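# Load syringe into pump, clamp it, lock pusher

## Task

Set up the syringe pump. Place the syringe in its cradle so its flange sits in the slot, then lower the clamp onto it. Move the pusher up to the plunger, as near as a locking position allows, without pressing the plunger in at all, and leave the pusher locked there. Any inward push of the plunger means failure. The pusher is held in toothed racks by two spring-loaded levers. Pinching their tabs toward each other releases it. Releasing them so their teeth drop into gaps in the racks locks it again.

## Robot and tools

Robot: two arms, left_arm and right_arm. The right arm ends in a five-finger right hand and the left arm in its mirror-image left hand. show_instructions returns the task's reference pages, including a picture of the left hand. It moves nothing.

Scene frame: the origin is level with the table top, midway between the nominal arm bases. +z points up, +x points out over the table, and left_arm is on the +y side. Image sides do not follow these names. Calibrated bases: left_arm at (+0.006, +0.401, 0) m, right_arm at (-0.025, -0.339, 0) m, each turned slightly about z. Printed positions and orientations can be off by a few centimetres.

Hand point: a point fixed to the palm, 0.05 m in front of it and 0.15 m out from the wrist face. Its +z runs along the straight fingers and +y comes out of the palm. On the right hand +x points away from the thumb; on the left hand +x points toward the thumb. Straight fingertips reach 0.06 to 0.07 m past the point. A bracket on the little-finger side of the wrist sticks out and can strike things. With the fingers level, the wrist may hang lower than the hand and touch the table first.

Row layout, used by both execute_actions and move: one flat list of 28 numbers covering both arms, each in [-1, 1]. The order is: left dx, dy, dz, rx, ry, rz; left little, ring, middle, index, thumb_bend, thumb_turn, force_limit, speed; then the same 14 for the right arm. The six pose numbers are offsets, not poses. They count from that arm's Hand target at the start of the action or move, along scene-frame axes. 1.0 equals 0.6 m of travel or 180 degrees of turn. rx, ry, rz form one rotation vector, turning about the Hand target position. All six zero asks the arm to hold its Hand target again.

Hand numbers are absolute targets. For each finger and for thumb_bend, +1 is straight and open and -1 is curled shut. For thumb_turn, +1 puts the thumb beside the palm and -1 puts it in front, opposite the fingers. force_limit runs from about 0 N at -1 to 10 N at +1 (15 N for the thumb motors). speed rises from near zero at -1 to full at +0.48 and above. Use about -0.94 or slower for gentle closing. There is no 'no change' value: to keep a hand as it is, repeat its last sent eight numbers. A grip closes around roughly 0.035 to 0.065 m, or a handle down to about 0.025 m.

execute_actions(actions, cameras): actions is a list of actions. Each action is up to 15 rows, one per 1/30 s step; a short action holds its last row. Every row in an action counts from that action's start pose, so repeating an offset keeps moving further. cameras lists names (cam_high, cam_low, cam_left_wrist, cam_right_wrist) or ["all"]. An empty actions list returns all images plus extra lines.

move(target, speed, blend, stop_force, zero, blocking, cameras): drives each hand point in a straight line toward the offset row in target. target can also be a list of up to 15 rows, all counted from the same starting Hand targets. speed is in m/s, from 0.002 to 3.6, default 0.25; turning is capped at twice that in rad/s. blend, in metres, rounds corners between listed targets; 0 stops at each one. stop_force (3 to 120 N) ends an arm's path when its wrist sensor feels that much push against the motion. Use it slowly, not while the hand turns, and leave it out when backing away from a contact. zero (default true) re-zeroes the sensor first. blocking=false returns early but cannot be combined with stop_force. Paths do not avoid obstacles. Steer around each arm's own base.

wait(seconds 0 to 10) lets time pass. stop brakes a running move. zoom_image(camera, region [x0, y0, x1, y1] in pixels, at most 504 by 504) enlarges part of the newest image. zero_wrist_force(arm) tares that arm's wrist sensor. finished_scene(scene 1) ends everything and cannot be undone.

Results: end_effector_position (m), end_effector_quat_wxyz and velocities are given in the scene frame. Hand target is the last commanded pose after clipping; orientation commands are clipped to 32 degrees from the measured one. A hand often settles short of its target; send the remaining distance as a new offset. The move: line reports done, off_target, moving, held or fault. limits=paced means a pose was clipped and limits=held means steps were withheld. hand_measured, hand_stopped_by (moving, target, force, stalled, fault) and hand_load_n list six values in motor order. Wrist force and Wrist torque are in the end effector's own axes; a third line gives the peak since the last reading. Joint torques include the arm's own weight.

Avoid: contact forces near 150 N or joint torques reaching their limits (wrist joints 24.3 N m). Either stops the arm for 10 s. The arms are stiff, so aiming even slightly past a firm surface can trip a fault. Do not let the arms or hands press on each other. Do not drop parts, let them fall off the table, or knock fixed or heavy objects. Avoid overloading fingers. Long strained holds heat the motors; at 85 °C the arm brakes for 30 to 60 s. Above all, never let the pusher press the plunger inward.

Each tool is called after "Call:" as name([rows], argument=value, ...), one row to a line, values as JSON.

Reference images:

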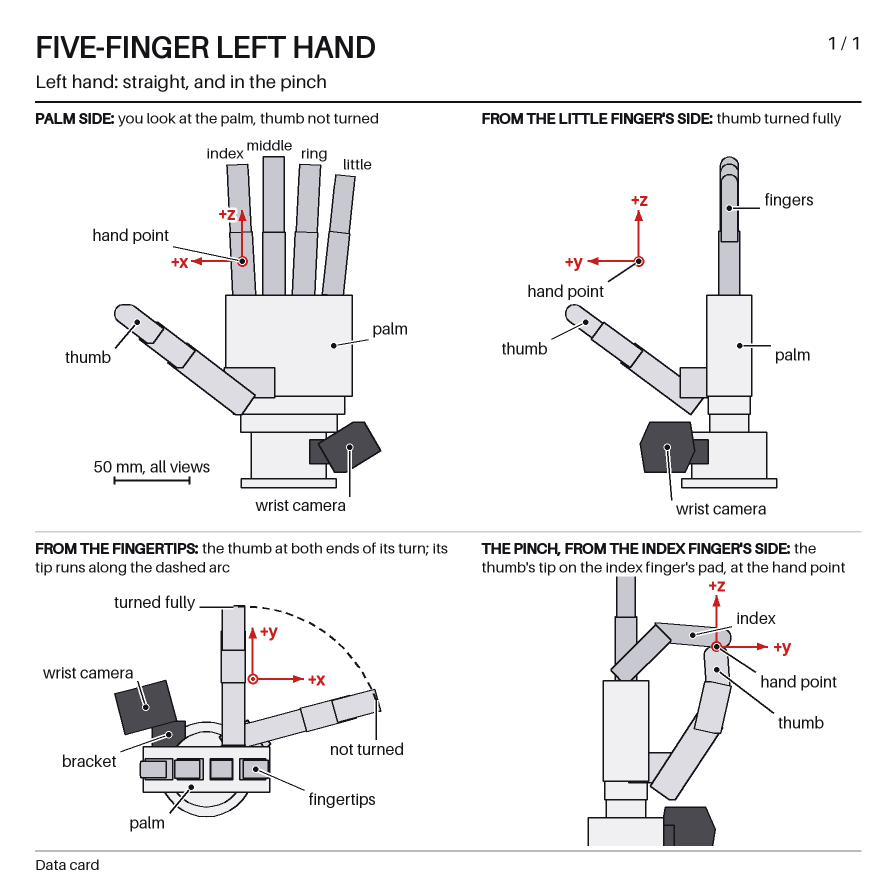

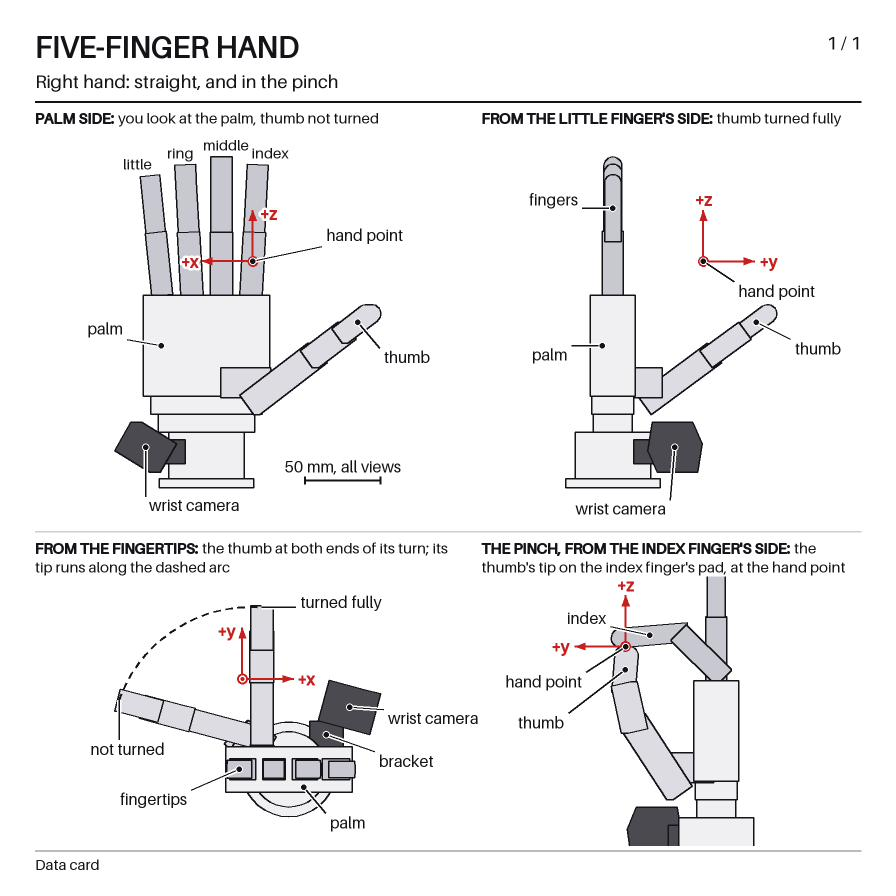

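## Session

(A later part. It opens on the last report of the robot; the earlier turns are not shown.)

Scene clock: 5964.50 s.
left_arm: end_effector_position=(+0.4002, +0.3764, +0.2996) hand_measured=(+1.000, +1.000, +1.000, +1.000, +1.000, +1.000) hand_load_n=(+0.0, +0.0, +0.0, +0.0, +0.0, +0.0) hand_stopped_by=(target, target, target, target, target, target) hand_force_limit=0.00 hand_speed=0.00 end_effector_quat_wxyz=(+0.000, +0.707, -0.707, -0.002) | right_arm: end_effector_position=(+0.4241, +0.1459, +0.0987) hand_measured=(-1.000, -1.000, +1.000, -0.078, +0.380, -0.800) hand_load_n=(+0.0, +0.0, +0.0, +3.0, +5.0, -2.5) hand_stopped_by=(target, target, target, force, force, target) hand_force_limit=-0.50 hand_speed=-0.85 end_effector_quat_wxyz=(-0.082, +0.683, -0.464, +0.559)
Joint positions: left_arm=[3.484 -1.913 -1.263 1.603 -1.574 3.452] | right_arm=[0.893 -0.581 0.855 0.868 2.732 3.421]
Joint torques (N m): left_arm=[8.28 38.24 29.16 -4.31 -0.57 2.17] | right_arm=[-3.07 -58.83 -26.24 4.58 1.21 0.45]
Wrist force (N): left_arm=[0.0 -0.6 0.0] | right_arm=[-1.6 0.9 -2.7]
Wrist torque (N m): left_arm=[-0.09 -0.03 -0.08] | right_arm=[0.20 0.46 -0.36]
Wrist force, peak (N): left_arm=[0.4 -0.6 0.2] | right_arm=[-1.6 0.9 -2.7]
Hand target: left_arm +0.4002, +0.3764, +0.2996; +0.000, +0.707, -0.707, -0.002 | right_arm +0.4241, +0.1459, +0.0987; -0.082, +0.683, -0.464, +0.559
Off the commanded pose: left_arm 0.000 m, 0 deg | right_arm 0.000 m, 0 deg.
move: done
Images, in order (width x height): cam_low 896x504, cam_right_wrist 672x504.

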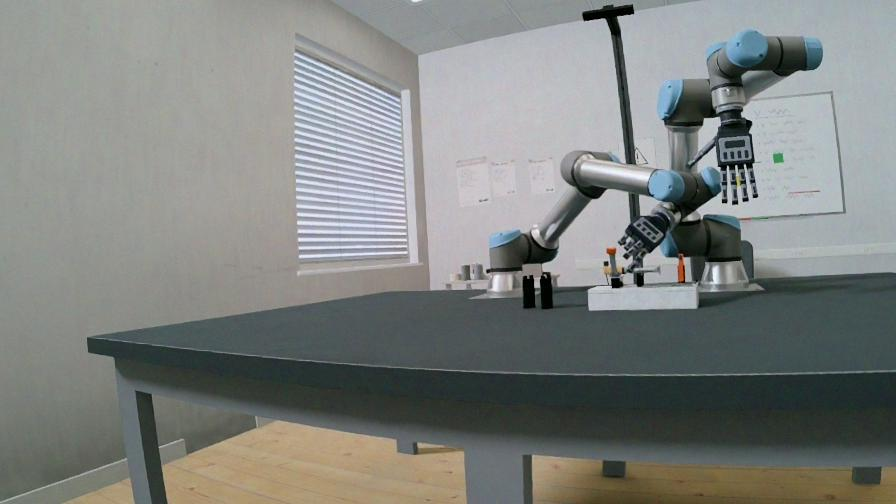

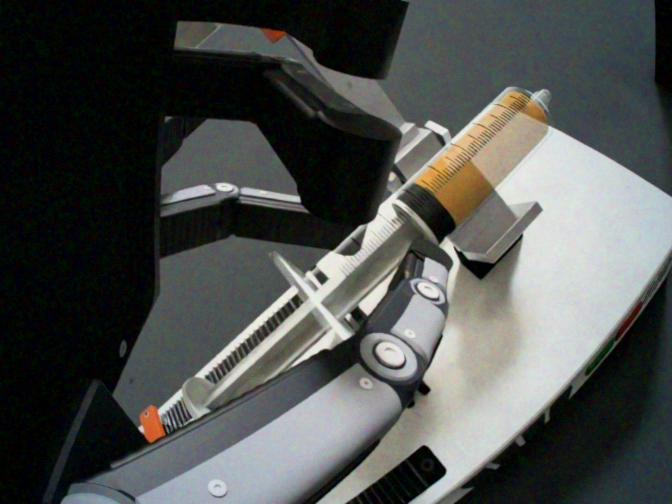

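Call:
move(target=[0,0,0,0,0,0,1,1,1,1,1,1,0,0,0,0,0,0,0,0,-1,-1,1,-0.3,0.2,-0.72,-0.5,-0.85], speed=0.01, cameras=["cam_low","cam_right_wrist"])

Call:
zoom_image(camera="cam_right_wrist", region=[350, 120, 580, 330])

Call:
zoom_image(camera="cam_low", region=[600, 240, 672, 300])

Scene clock: 5973.10 s.
left_arm: end_effector_position=(+0.4002, +0.3764, +0.2996) hand_measured=(+1.000, +1.000, +1.000, +1.000, +1.000, +1.000) hand_load_n=(+0.0, +0.0, +0.0, +0.0, -0.5, +0.0) hand_stopped_by=(target, target, target, target, target, target) hand_force_limit=0.00 hand_speed=0.00 end_effector_quat_wxyz=(+0.000, +0.707, -0.707, -0.002) | right_arm: end_effector_position=(+0.4241, +0.1459, +0.0987) hand_measured=(-1.000, -1.000, +1.000, -0.078, +0.380, -0.720) hand_load_n=(+0.0, +0.0, +0.0, +3.5, +7.5, -4.0) hand_stopped_by=(target, target, target, force, force, target) hand_force_limit=-0.50 hand_speed=-0.85 end_effector_quat_wxyz=(-0.082, +0.683, -0.464, +0.559)
Joint positions: left_arm=[3.484 -1.913 -1.263 1.603 -1.574 3.452] | right_arm=[0.893 -0.581 0.855 0.868 2.732 3.421]
Joint torques (N m): left_arm=[8.11 37.25 29.66 -4.37 -0.74 2.14] | right_arm=[-1 -57.14 -25.97 0.76 0.42 1.54]
Wrist force (N): left_arm=[0.3 -0.5 0.0] | right_arm=[-0.6 2.0 -4.4]
Wrist torque (N m): left_arm=[-0.08 -0.09 -0.06] | right_arm=[0.12 0.37 -0.35]
Wrist force, peak (N): left_arm=[-0.1 -1.0 0.3] | right_arm=[-0.4 2.1 -4.8]
Hand target: left_arm +0.4002, +0.3764, +0.2996; +0.000, +0.707, -0.707, -0.002 | right_arm +0.4241, +0.1459, +0.0987; -0.082, +0.683, -0.464, +0.559
Off the commanded pose: left_arm 0.000 m, 0 deg | right_arm 0.000 m, 0 deg.
move: done
Images, in order (width x height): cam_low 896x504, cam_right_wrist 672x504.

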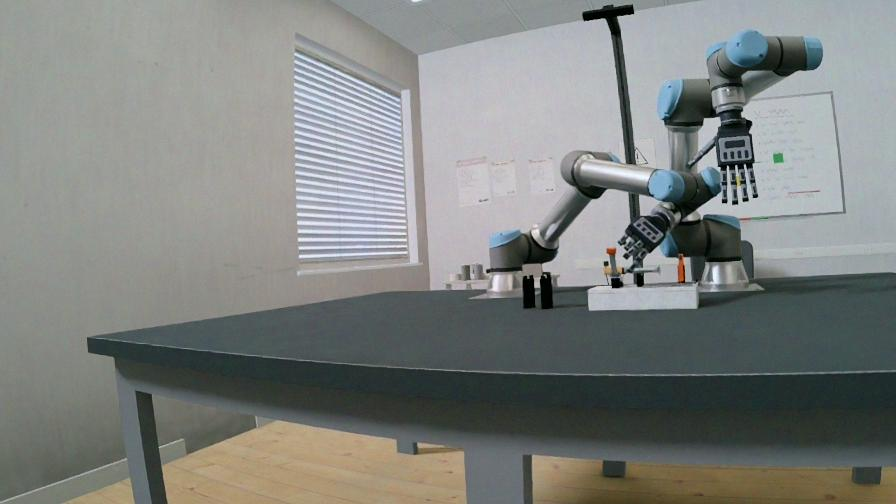

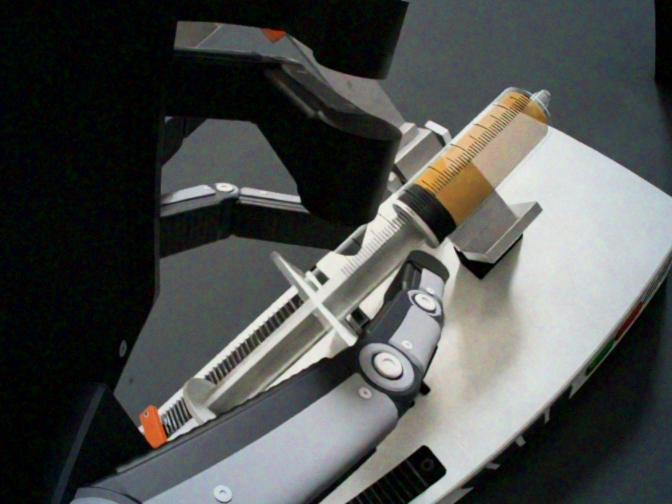

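Scaled by 2.191 from the camera's 672x504 image, which has a finer 960x720 frame.

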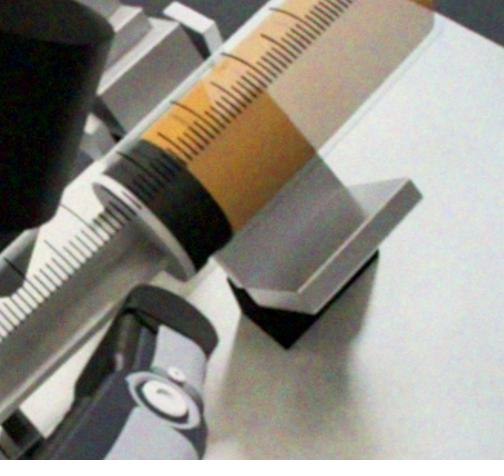

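Scaled by 7.000 from the camera's 896x504 image, which has a finer 1280x720 frame.

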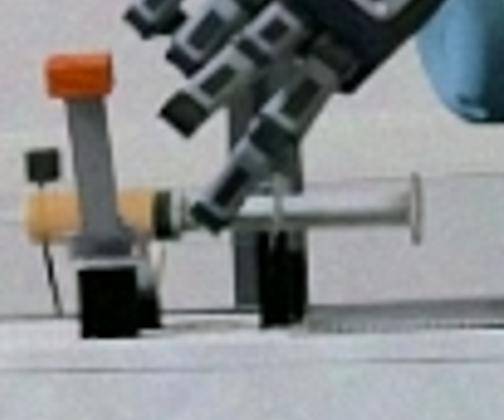

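Call:
move(target=[0,0,0,0,0,0,1,1,1,1,1,1,0,0,0,0,0,0,0,0,-1,-1,1,-0.3,0.39,-0.72,-0.5,-0.9], speed=0.01, cameras=[])

Call:
move(target=[0,0,0,0,0,0,1,1,1,1,1,1,0,0,0,0,-0.0055,0,0,0,-1,-1,1,-0.3,0.39,-0.72,-0.5,-0.9], speed=0.01, stop_force=3, cameras=["cam_low","cam_right_wrist","cam_left_wrist"])

Call:
zoom_image(camera="cam_right_wrist", region=[350, 120, 580, 330])

Call:
zoom_image(camera="cam_low", region=[600, 240, 672, 300])

Scene clock: 5987.20 s.
left_arm: end_effector_position=(+0.4002, +0.3764, +0.2996) hand_measured=(+1.000, +1.000, +1.000, +1.000, +1.000, +1.000) hand_load_n=(+0.5, +0.0, +0.0, +0.0, +0.0, +0.0) hand_stopped_by=(target, target, target, target, target, target) hand_force_limit=0.00 hand_speed=0.00 end_effector_quat_wxyz=(+0.000, +0.707, -0.707, -0.002) | right_arm: end_effector_position=(+0.4241, +0.1459, +0.0987) hand_measured=(-1.000, -1.000, +1.000, -0.078, +0.392, -0.720) hand_load_n=(+0.0, +0.5, +0.0, +2.0, +4.5, -2.5) hand_stopped_by=(target, target, target, force, force, target) hand_force_limit=-0.50 hand_speed=-0.90 end_effector_quat_wxyz=(-0.082, +0.683, -0.464, +0.559)
Joint positions: left_arm=[3.484 -1.913 -1.263 1.603 -1.574 3.452] | right_arm=[0.893 -0.581 0.855 0.868 2.732 3.421]
Joint torques (N m): left_arm=[7.81 35.43 29.16 -4.17 -0.72 2.14] | right_arm=[0.29 -54.55 -25.73 -0.47 0.1 1.53]
Wrist force (N): left_arm=[0.1 -0.8 0.0] | right_arm=[-0.9 0.8 -3.1]
Wrist torque (N m): left_arm=[-0.13 -0.04 -0.07] | right_arm=[0.08 0.38 -0.35]
Wrist force, peak (N): left_arm=[0.1 -0.6 0.7] | right_arm=[-0.4 2.4 -4.9]
Hand target: left_arm +0.4002, +0.3764, +0.2996; +0.000, +0.707, -0.707, -0.002 | right_arm +0.4241, +0.1459, +0.0987; -0.082, +0.683, -0.464, +0.559
Off the commanded pose: left_arm 0.000 m, 0 deg | right_arm 0.000 m, 0 deg.
move: done
No camera images: "cameras" was empty.

Scene clock: 5988.47 s.
left_arm: end_effector_position=(+0.4002, +0.3764, +0.2996) hand_measured=(+1.000, +1.000, +1.000, +1.000, +1.000, +1.000) hand_load_n=(+0.0, +0.0, +0.0, +0.0, +0.0, +0.0) hand_stopped_by=(target, target, target, target, target, target) hand_force_limit=0.00 hand_speed=0.00 end_effector_quat_wxyz=(+0.000, +0.707, -0.707, -0.002) | right_arm: end_effector_position=(+0.4241, +0.1459, +0.0954) hand_measured=(-1.000, -1.000, +1.000, -0.078, +0.392, -0.720) hand_load_n=(+0.0, +0.0, +0.0, +1.0, +4.5, -2.0) hand_stopped_by=(target, target, target, force, force, target) hand_force_limit=-0.50 hand_speed=-0.90 end_effector_quat_wxyz=(-0.082, +0.683, -0.464, +0.559)
Joint positions: left_arm=[3.484 -1.913 -1.263 1.603 -1.574 3.452] | right_arm=[0.893 -0.579 0.858 0.862 2.732 3.421]
Joint torques (N m): left_arm=[8.08 36.14 28.85 -4.15 -0.82 2.09] | right_arm=[1.27 -38.61 -7.79 -1.42 0.07 -0.17]
Wrist force (N): left_arm=[0.3 -0.5 0.2] | right_arm=[-0.1 1.1 -3.9]
Wrist torque (N m): left_arm=[-0.09 -0.06 -0.07] | right_arm=[0.15 0.39 -0.33]
Wrist force, peak (N): left_arm=[0.2 -0.9 0.0] | right_arm=[-0.3 1.2 -4.0]
Hand target: left_arm +0.4002, +0.3764, +0.2996; +0.000, +0.707, -0.707, -0.002 | right_arm +0.4241, +0.1459, +0.0954; -0.082, +0.683, -0.464, +0.559
Off the commanded pose: left_arm 0.000 m, 0 deg | right_arm 0.000 m, 0 deg.
move: done
Images, in order (width x height): cam_low 896x504, cam_left_wrist 672x504, cam_right_wrist 672x504.

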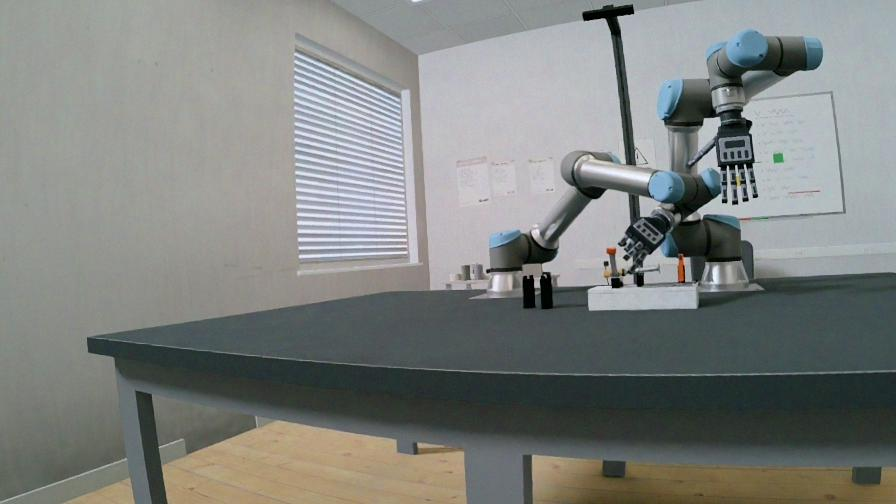

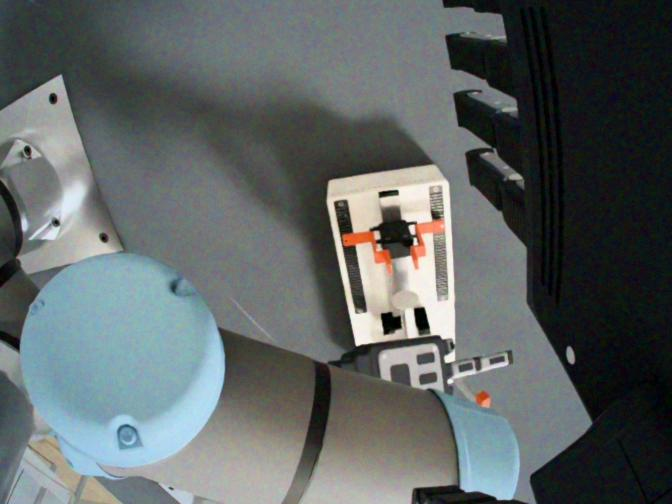

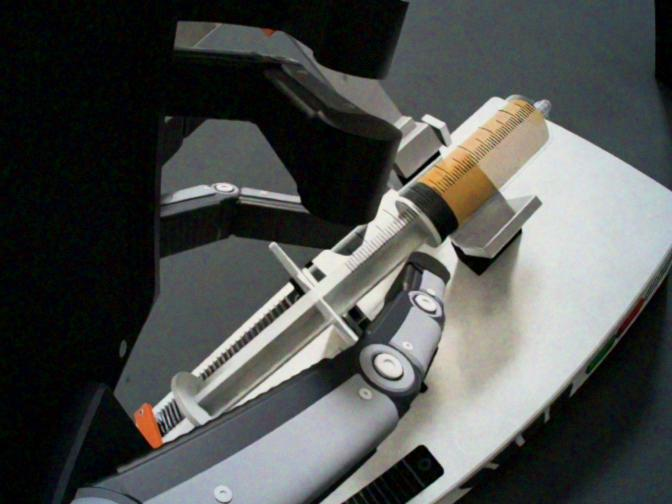

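Scaled by 2.191 from the camera's 672x504 image, which has a finer 960x720 frame.

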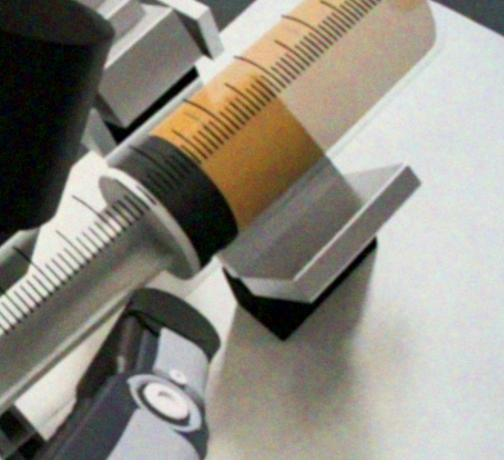

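Scaled by 7.000 from the camera's 896x504 image, which has a finer 1280x720 frame.

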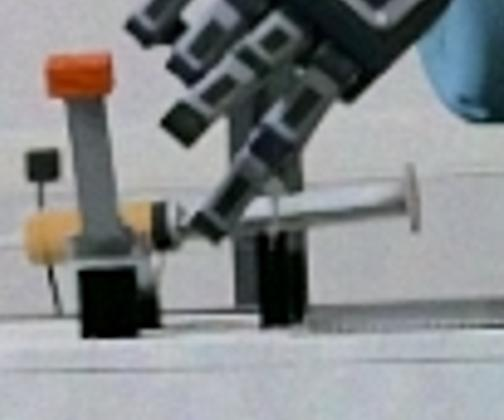

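Call:
zoom_image(camera="cam_left_wrist", region=[375, 300, 410, 340])

Call:
zoom_image(camera="cam_left_wrist", region=[400, 300, 435, 340])

Call:
zoom_image(camera="cam_low", region=[634, 264, 646, 280])

Call:
zoom_image(camera="cam_right_wrist", region=[250, 220, 440, 400])

Scaled by 12.600 from the camera's 672x504 image, which has a finer 960x720 frame.

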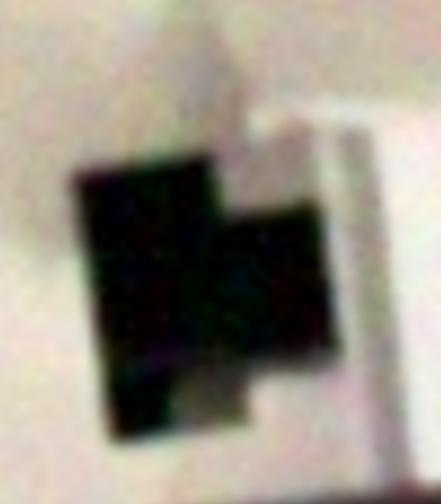

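Scaled by 12.600 from the camera's 672x504 image, which has a finer 960x720 frame.

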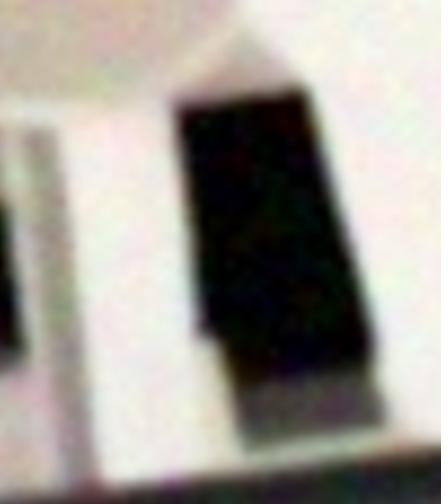

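Scaled by 31.500 from the camera's 896x504 image, which has a finer 1280x720 frame.

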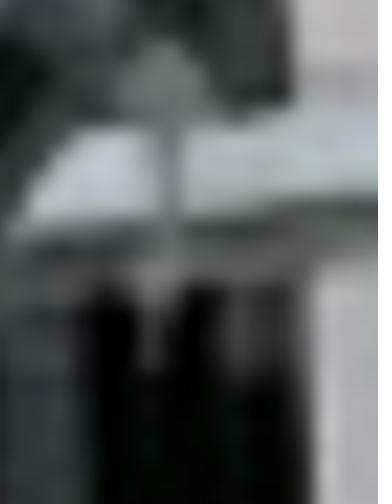

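Scaled by 2.653 from the camera's 672x504 image, which has a finer 960x720 frame.

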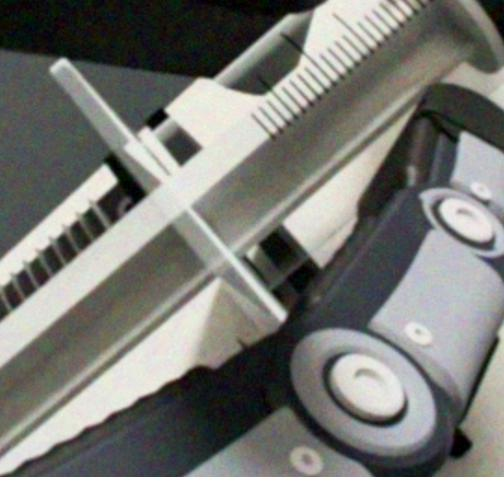

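Call:
zoom_image(camera="cam_right_wrist", region=[310, 290, 380, 350])

Call:
zoom_image(camera="cam_right_wrist", region=[265, 235, 335, 305])

Scaled by 7.200 from the camera's 672x504 image, which has a finer 960x720 frame.

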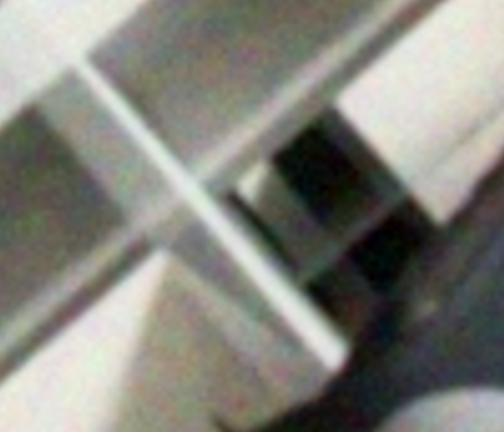

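Scaled by 7.200 from the camera's 672x504 image, which has a finer 960x720 frame.

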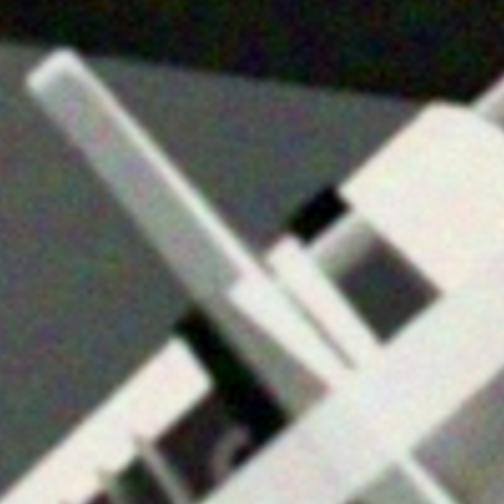

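Call:
move(target=[0,0,0,0,0,0,1,1,1,1,1,1,0,0,0,0,0.01,0,0,0,-1,-1,1,-0.3,0.39,-0.72,-0.5,-0.9], speed=0.015, cameras=["cam_low","cam_right_wrist"])

Call:
zoom_image(camera="cam_low", region=[600, 240, 672, 300])

Call:
zoom_image(camera="cam_right_wrist", region=[250, 220, 390, 360])

Scene clock: 6047.43 s.
left_arm: end_effector_position=(+0.4002, +0.3764, +0.2996) hand_measured=(+1.000, +1.000, +1.000, +1.000, +1.000, +1.000) hand_load_n=(+0.0, +0.0, +0.0, +0.0, +0.0, +0.0) hand_stopped_by=(target, target, target, target, target, target) hand_force_limit=0.00 hand_speed=0.00 end_effector_quat_wxyz=(+0.000, +0.707, -0.707, -0.002) | right_arm: end_effector_position=(+0.4241, +0.1459, +0.1014) hand_measured=(-1.000, -1.000, +1.000, -0.078, +0.392, -0.720) hand_load_n=(+0.0, +0.0, +0.0, +3.0, +3.5, +0.0) hand_stopped_by=(target, target, target, force, force, target) hand_force_limit=-0.50 hand_speed=-0.90 end_effector_quat_wxyz=(-0.082, +0.683, -0.464, +0.559)
Joint positions: left_arm=[3.484 -1.913 -1.263 1.603 -1.574 3.452] | right_arm=[0.893 -0.584 0.852 0.873 2.732 3.42]
Joint torques (N m): left_arm=[8.57 33.34 29.42 -4.17 -0.78 1.98] | right_arm=[3.11 -60.32 -25.26 5.06 0.15 -0.74]
Wrist force (N): left_arm=[0.2 -0.1 0.0] | right_arm=[-1.8 -0.7 -1.3]
Wrist torque (N m): left_arm=[-0.02 -0.06 -0.09] | right_arm=[0.10 0.38 -0.31]
Wrist force, peak (N): left_arm=[0.4 -0.8 0.5] | right_arm=[-0.4 1.1 -4.2]
Hand target: left_arm +0.4002, +0.3764, +0.2996; +0.000, +0.707, -0.707, -0.002 | right_arm +0.4241, +0.1459, +0.1014; -0.082, +0.683, -0.464, +0.559
Off the commanded pose: left_arm 0.000 m, 0 deg | right_arm 0.000 m, 0 deg.
move: done
Images, in order (width x height): cam_low 896x504, cam_right_wrist 672x504.

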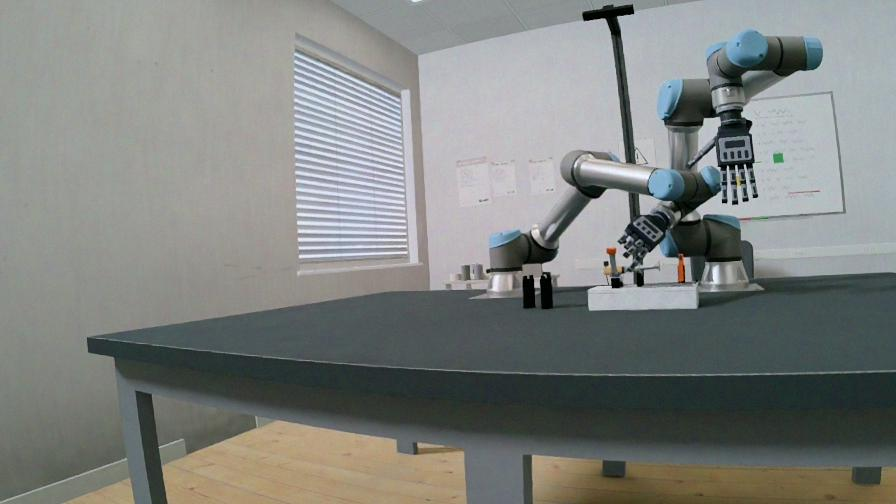

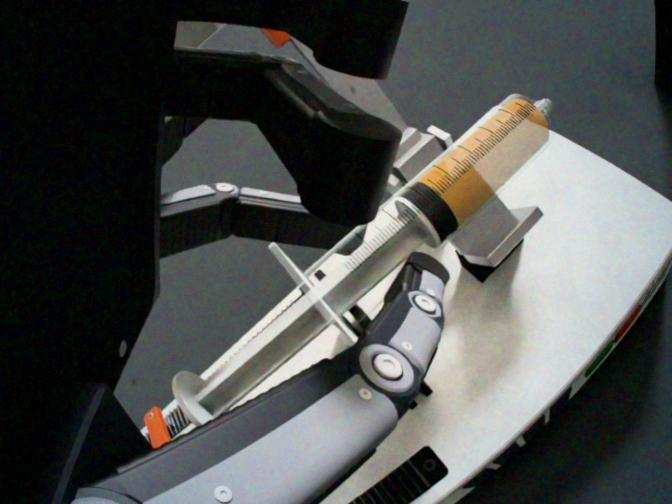

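Scaled by 7.000 from the camera's 896x504 image, which has a finer 1280x720 frame.

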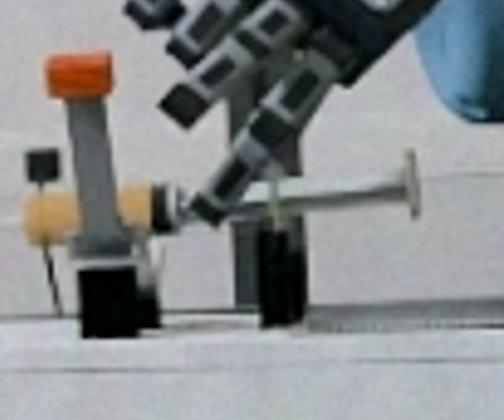

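Scaled by 3.600 from the camera's 672x504 image, which has a finer 960x720 frame.

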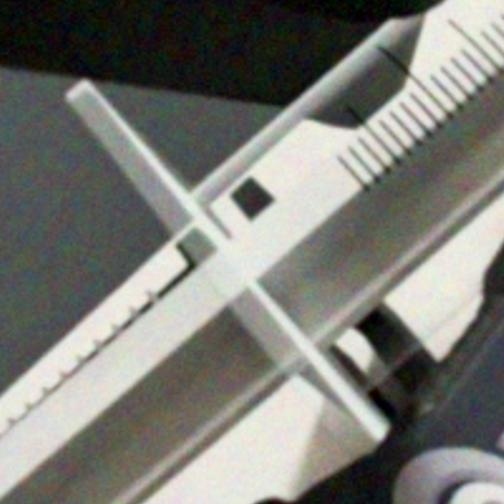

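Call:
zoom_image(camera="cam_right_wrist", region=[320, 300, 380, 350])

Call:
zoom_image(camera="cam_right_wrist", region=[265, 235, 335, 305])

Scaled by 8.400 from the camera's 672x504 image, which has a finer 960x720 frame.

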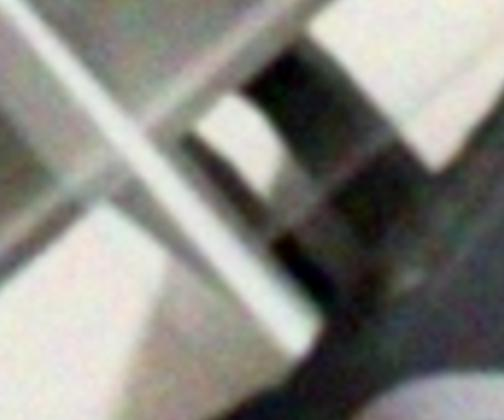

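Scaled by 7.200 from the camera's 672x504 image, which has a finer 960x720 frame.

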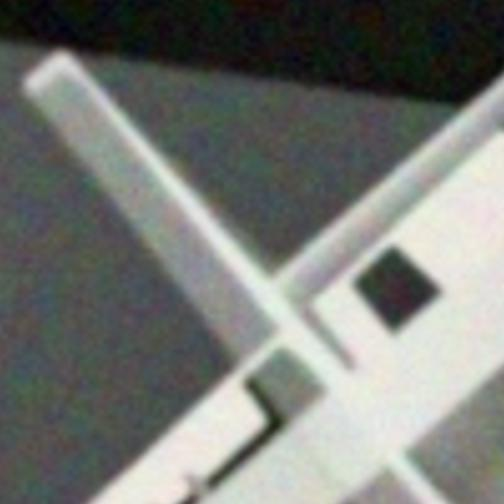

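Call:
execute_actions(actions=[], cameras=["cam_left_wrist","cam_high","cam_low"])

Call:
zoom_image(camera="cam_left_wrist", region=[330, 180, 490, 380])

Call:
zoom_image(camera="cam_high", region=[490, 170, 560, 240])

Call:
zoom_image(camera="cam_low", region=[620, 220, 710, 295])

Scene clock: 6199.10 s.
left_arm: end_effector_position=(+0.4002, +0.3764, +0.2996) hand_measured=(+1.000, +1.000, +1.000, +1.000, +1.000, +1.000) hand_load_n=(+0.0, +0.0, +0.0, +0.0, +0.0, +0.0) hand_stopped_by=(target, target, target, target, target, target) hand_force_limit=0.00 hand_speed=0.00 end_effector_quat_wxyz=(+0.000, +0.707, -0.707, -0.002) | right_arm: end_effector_position=(+0.4241, +0.1459, +0.1014) hand_measured=(-1.000, -1.000, +1.000, -0.078, +0.392, -0.720) hand_load_n=(+0.0, +0.0, +0.0, +2.5, +3.5, +0.0) hand_stopped_by=(target, target, target, force, force, target) hand_force_limit=-0.50 hand_speed=-0.90 end_effector_quat_wxyz=(-0.082, +0.683, -0.464, +0.559)
Joint positions: left_arm=[3.484 -1.913 -1.263 1.603 -1.574 3.452] | right_arm=[0.893 -0.584 0.852 0.873 2.732 3.421]
Joint velocities: within noise
Joint torques (N m): left_arm=[8.39 32.11 28.83 -3.95 -0.83 2.11] | right_arm=[4.8 -60.07 -25.75 5.15 0.7 1.57]
Motor temperatures (°C): left_arm=[26 28 25 36 36 28] | right_arm=[26 32 26 32 35 32]
Wrist force (N): left_arm=[0.3 -0.4 0.2] | right_arm=[-2.1 -1.0 -1.2]
Wrist torque (N m): left_arm=[-0.07 -0.08 -0.07] | right_arm=[0.05 0.43 -0.34]
Wrist force, peak (N): left_arm=[0.3 -0.7 0.3] | right_arm=[-2.2 -0.9 -1.5]
Hand target: left_arm +0.4002, +0.3764, +0.2996; +0.000, +0.707, -0.707, -0.002 | right_arm +0.4241, +0.1459, +0.1014; -0.082, +0.683, -0.464, +0.559
Off the commanded pose: left_arm 0.000 m, 0 deg | right_arm 0.000 m, 0 deg.
Images, in order (width x height): cam_high 896x504, cam_low 896x504, cam_left_wrist 672x504.

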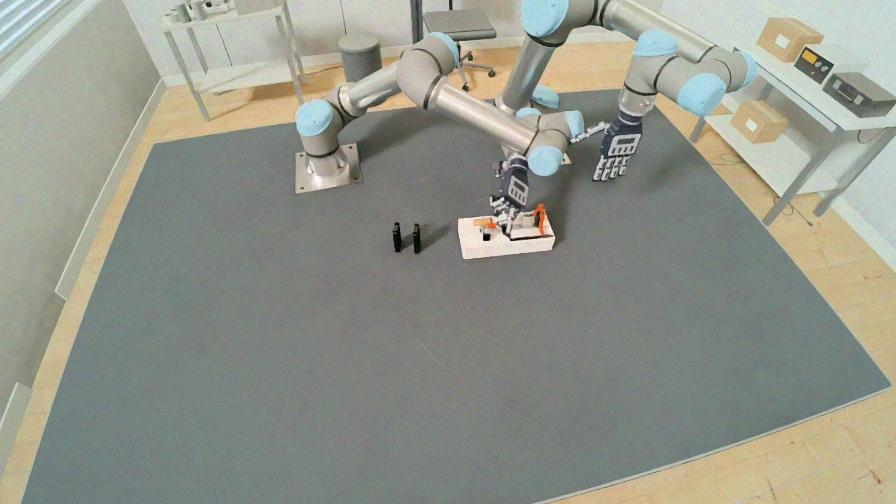

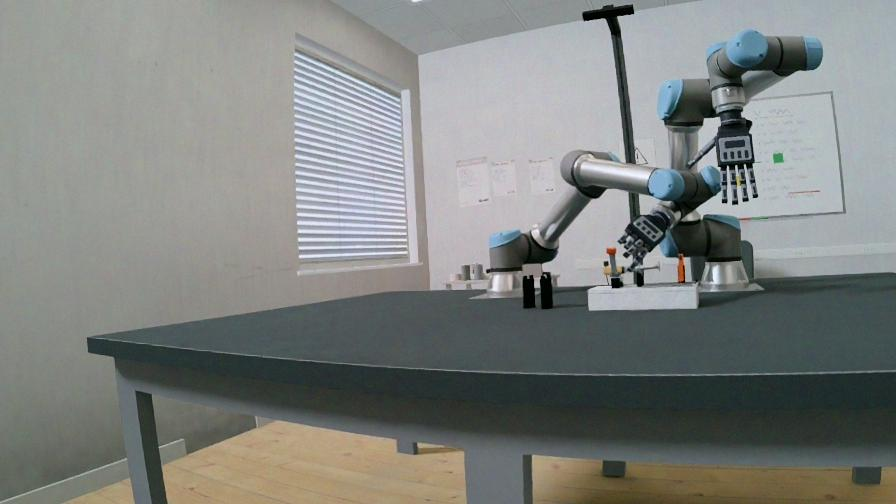

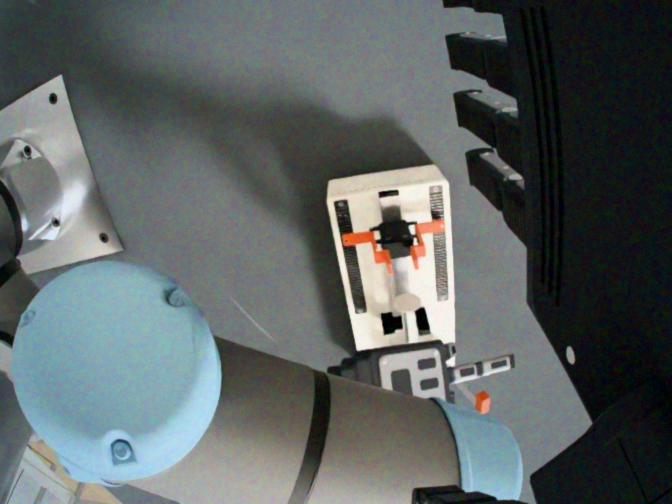

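Scaled by 2.520 from the camera's 672x504 image, which has a finer 960x720 frame.

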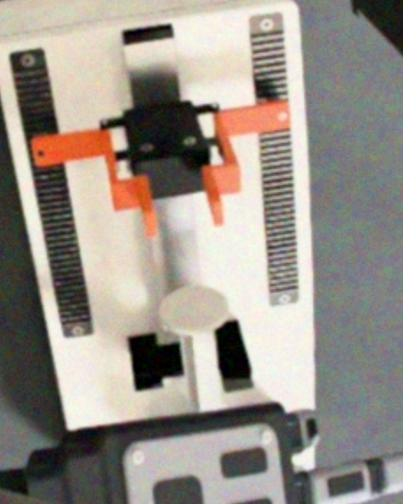

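Scaled by 7.200 from the camera's 896x504 image, which has a finer 1280x720 frame.

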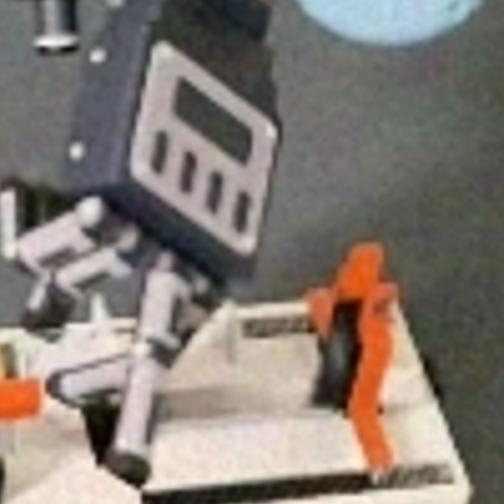

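Scaled by 5.600 from the camera's 896x504 image, which has a finer 1280x720 frame.

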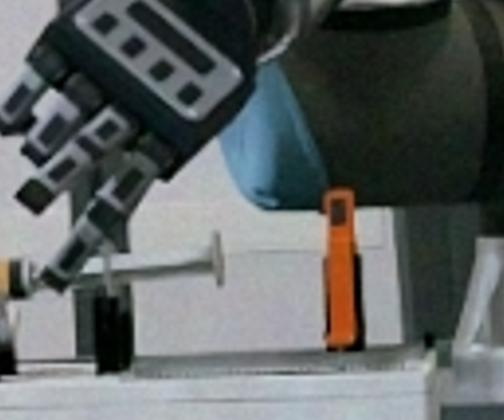

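Call:
move(target=[0,0,0,0,0,0,1,1,1,1,1,1,0,0,0,0,0,-0.0222,0.0012,0.0083,-1,-1,1,-0.3,0.39,-0.72,-0.5,-0.9], speed=0.02, cameras=["cam_low","cam_left_wrist","cam_right_wrist"])

Call:
zoom_image(camera="cam_low", region=[600, 240, 672, 300])

Call:
zoom_image(camera="cam_low", region=[634, 264, 646, 280])

Call:
zoom_image(camera="cam_left_wrist", region=[375, 280, 435, 350])

Call:
zoom_image(camera="cam_right_wrist", region=[250, 220, 390, 360])

Scene clock: 6266.37 s.
left_arm: end_effector_position=(+0.4002, +0.3764, +0.2996) hand_measured=(+1.000, +1.000, +1.000, +1.000, +1.000, +1.000) hand_load_n=(+0.0, +0.5, +0.0, +0.0, +0.0, -0.5) hand_stopped_by=(target, target, target, target, target, target) hand_force_limit=0.00 hand_speed=0.00 end_effector_quat_wxyz=(+0.000, +0.707, -0.707, -0.002) | right_arm: end_effector_position=(+0.4241, +0.1459, +0.1014) hand_measured=(-1.000, -1.000, +1.000, -0.078, +0.392, -0.720) hand_load_n=(+0.0, +0.0, +0.0, +2.5, +3.5, +0.0) hand_stopped_by=(target, target, target, force, force, target) hand_force_limit=-0.50 hand_speed=-0.90 end_effector_quat_wxyz=(-0.065, +0.692, -0.435, +0.572)
Joint positions: left_arm=[3.484 -1.913 -1.263 1.603 -1.574 3.452] | right_arm=[0.901 -0.569 0.838 0.853 2.758 3.337]
Joint torques (N m): left_arm=[8.55 30.5 28.71 -4.13 -0.91 2.12] | right_arm=[11.38 -39.34 -25.53 -0.73 3.06 -1.75]
Wrist force (N): left_arm=[0.2 -0.5 0.4] | right_arm=[-2.0 -0.8 -1.4]
Wrist torque (N m): left_arm=[-0.10 -0.06 -0.07] | right_arm=[0.10 0.42 -0.24]
Wrist force, peak (N): left_arm=[0.5 -0.8 0.2] | right_arm=[-2.3 -0.8 -1.6]
Hand target: left_arm +0.4002, +0.3764, +0.2996; +0.000, +0.707, -0.707, -0.002 | right_arm +0.4241, +0.1459, +0.1014; -0.065, +0.692, -0.435, +0.572
Off the commanded pose: left_arm 0.000 m, 0 deg | right_arm 0.000 m, 0 deg.
move: done
Images, in order (width x height): cam_low 896x504, cam_left_wrist 672x504, cam_right_wrist 672x504.

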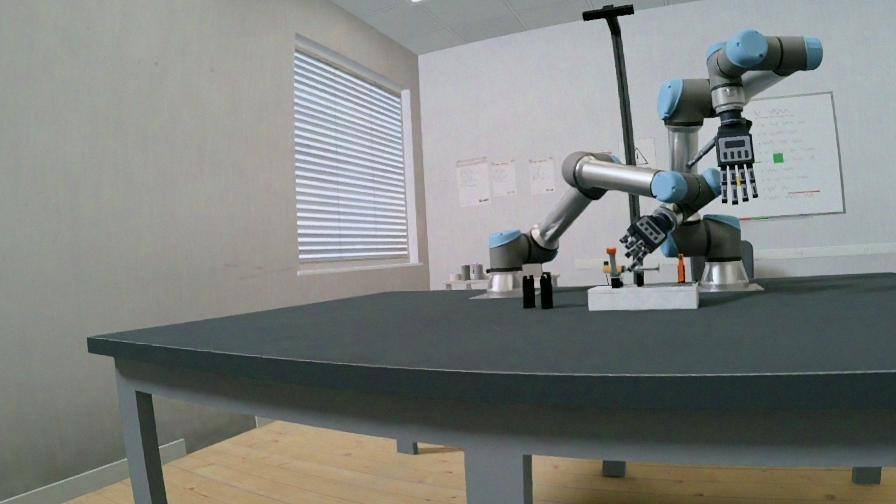

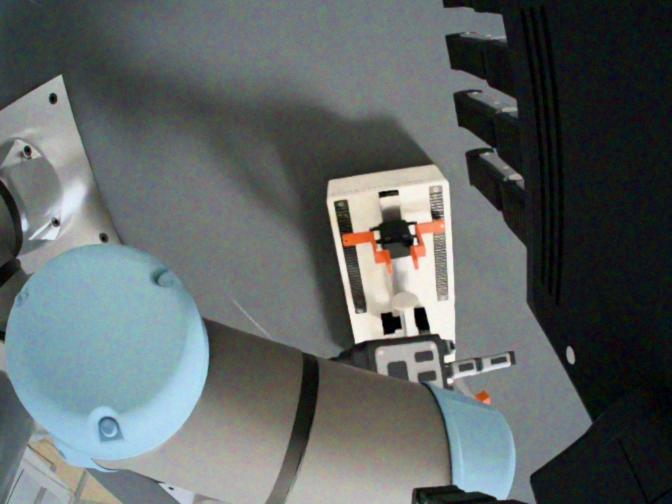

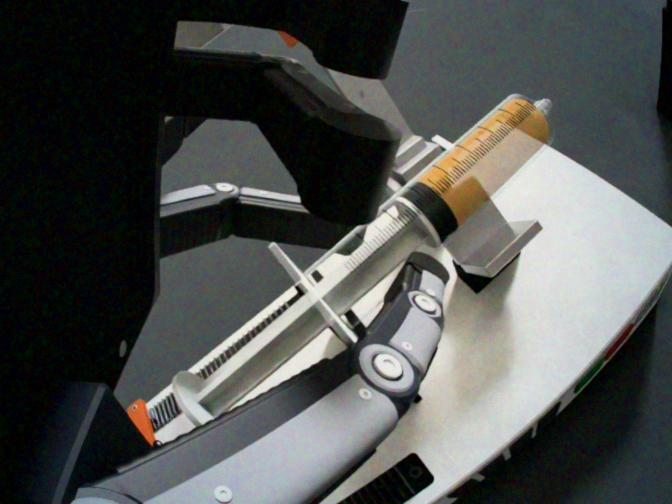

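Scaled by 7.000 from the camera's 896x504 image, which has a finer 1280x720 frame.

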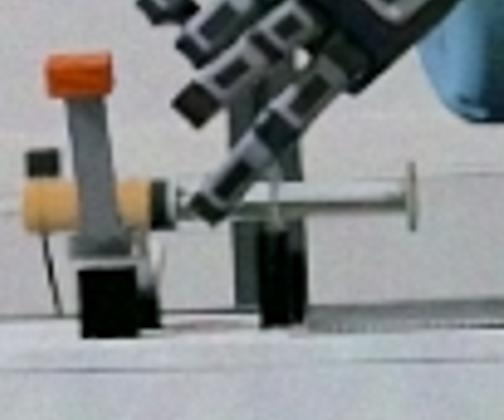

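Scaled by 31.500 from the camera's 896x504 image, which has a finer 1280x720 frame.

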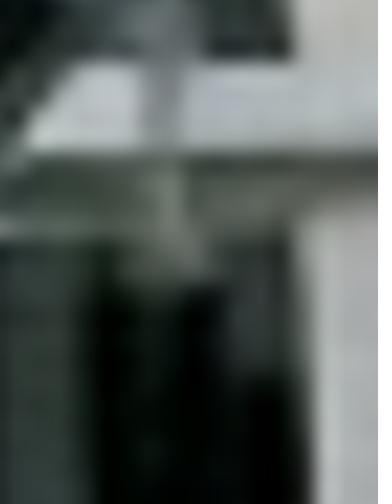

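Scaled by 7.200 from the camera's 672x504 image, which has a finer 960x720 frame.

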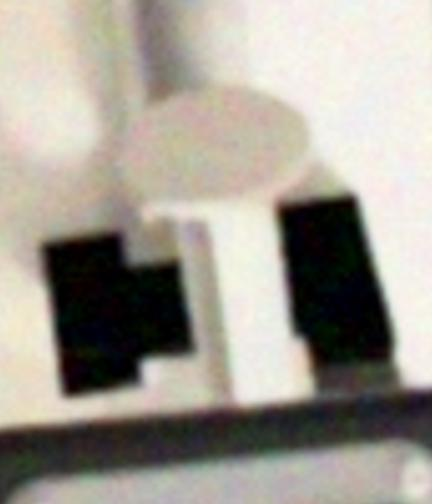

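Scaled by 3.600 from the camera's 672x504 image, which has a finer 960x720 frame.

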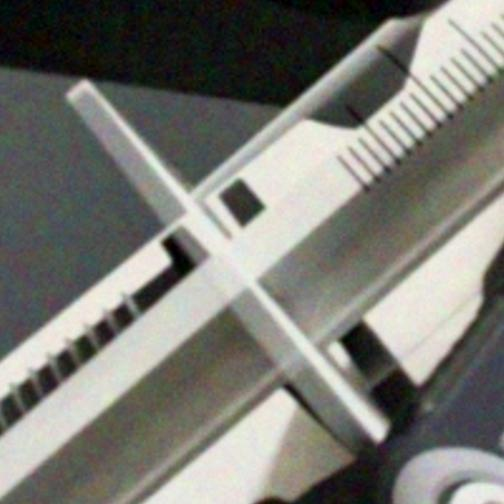

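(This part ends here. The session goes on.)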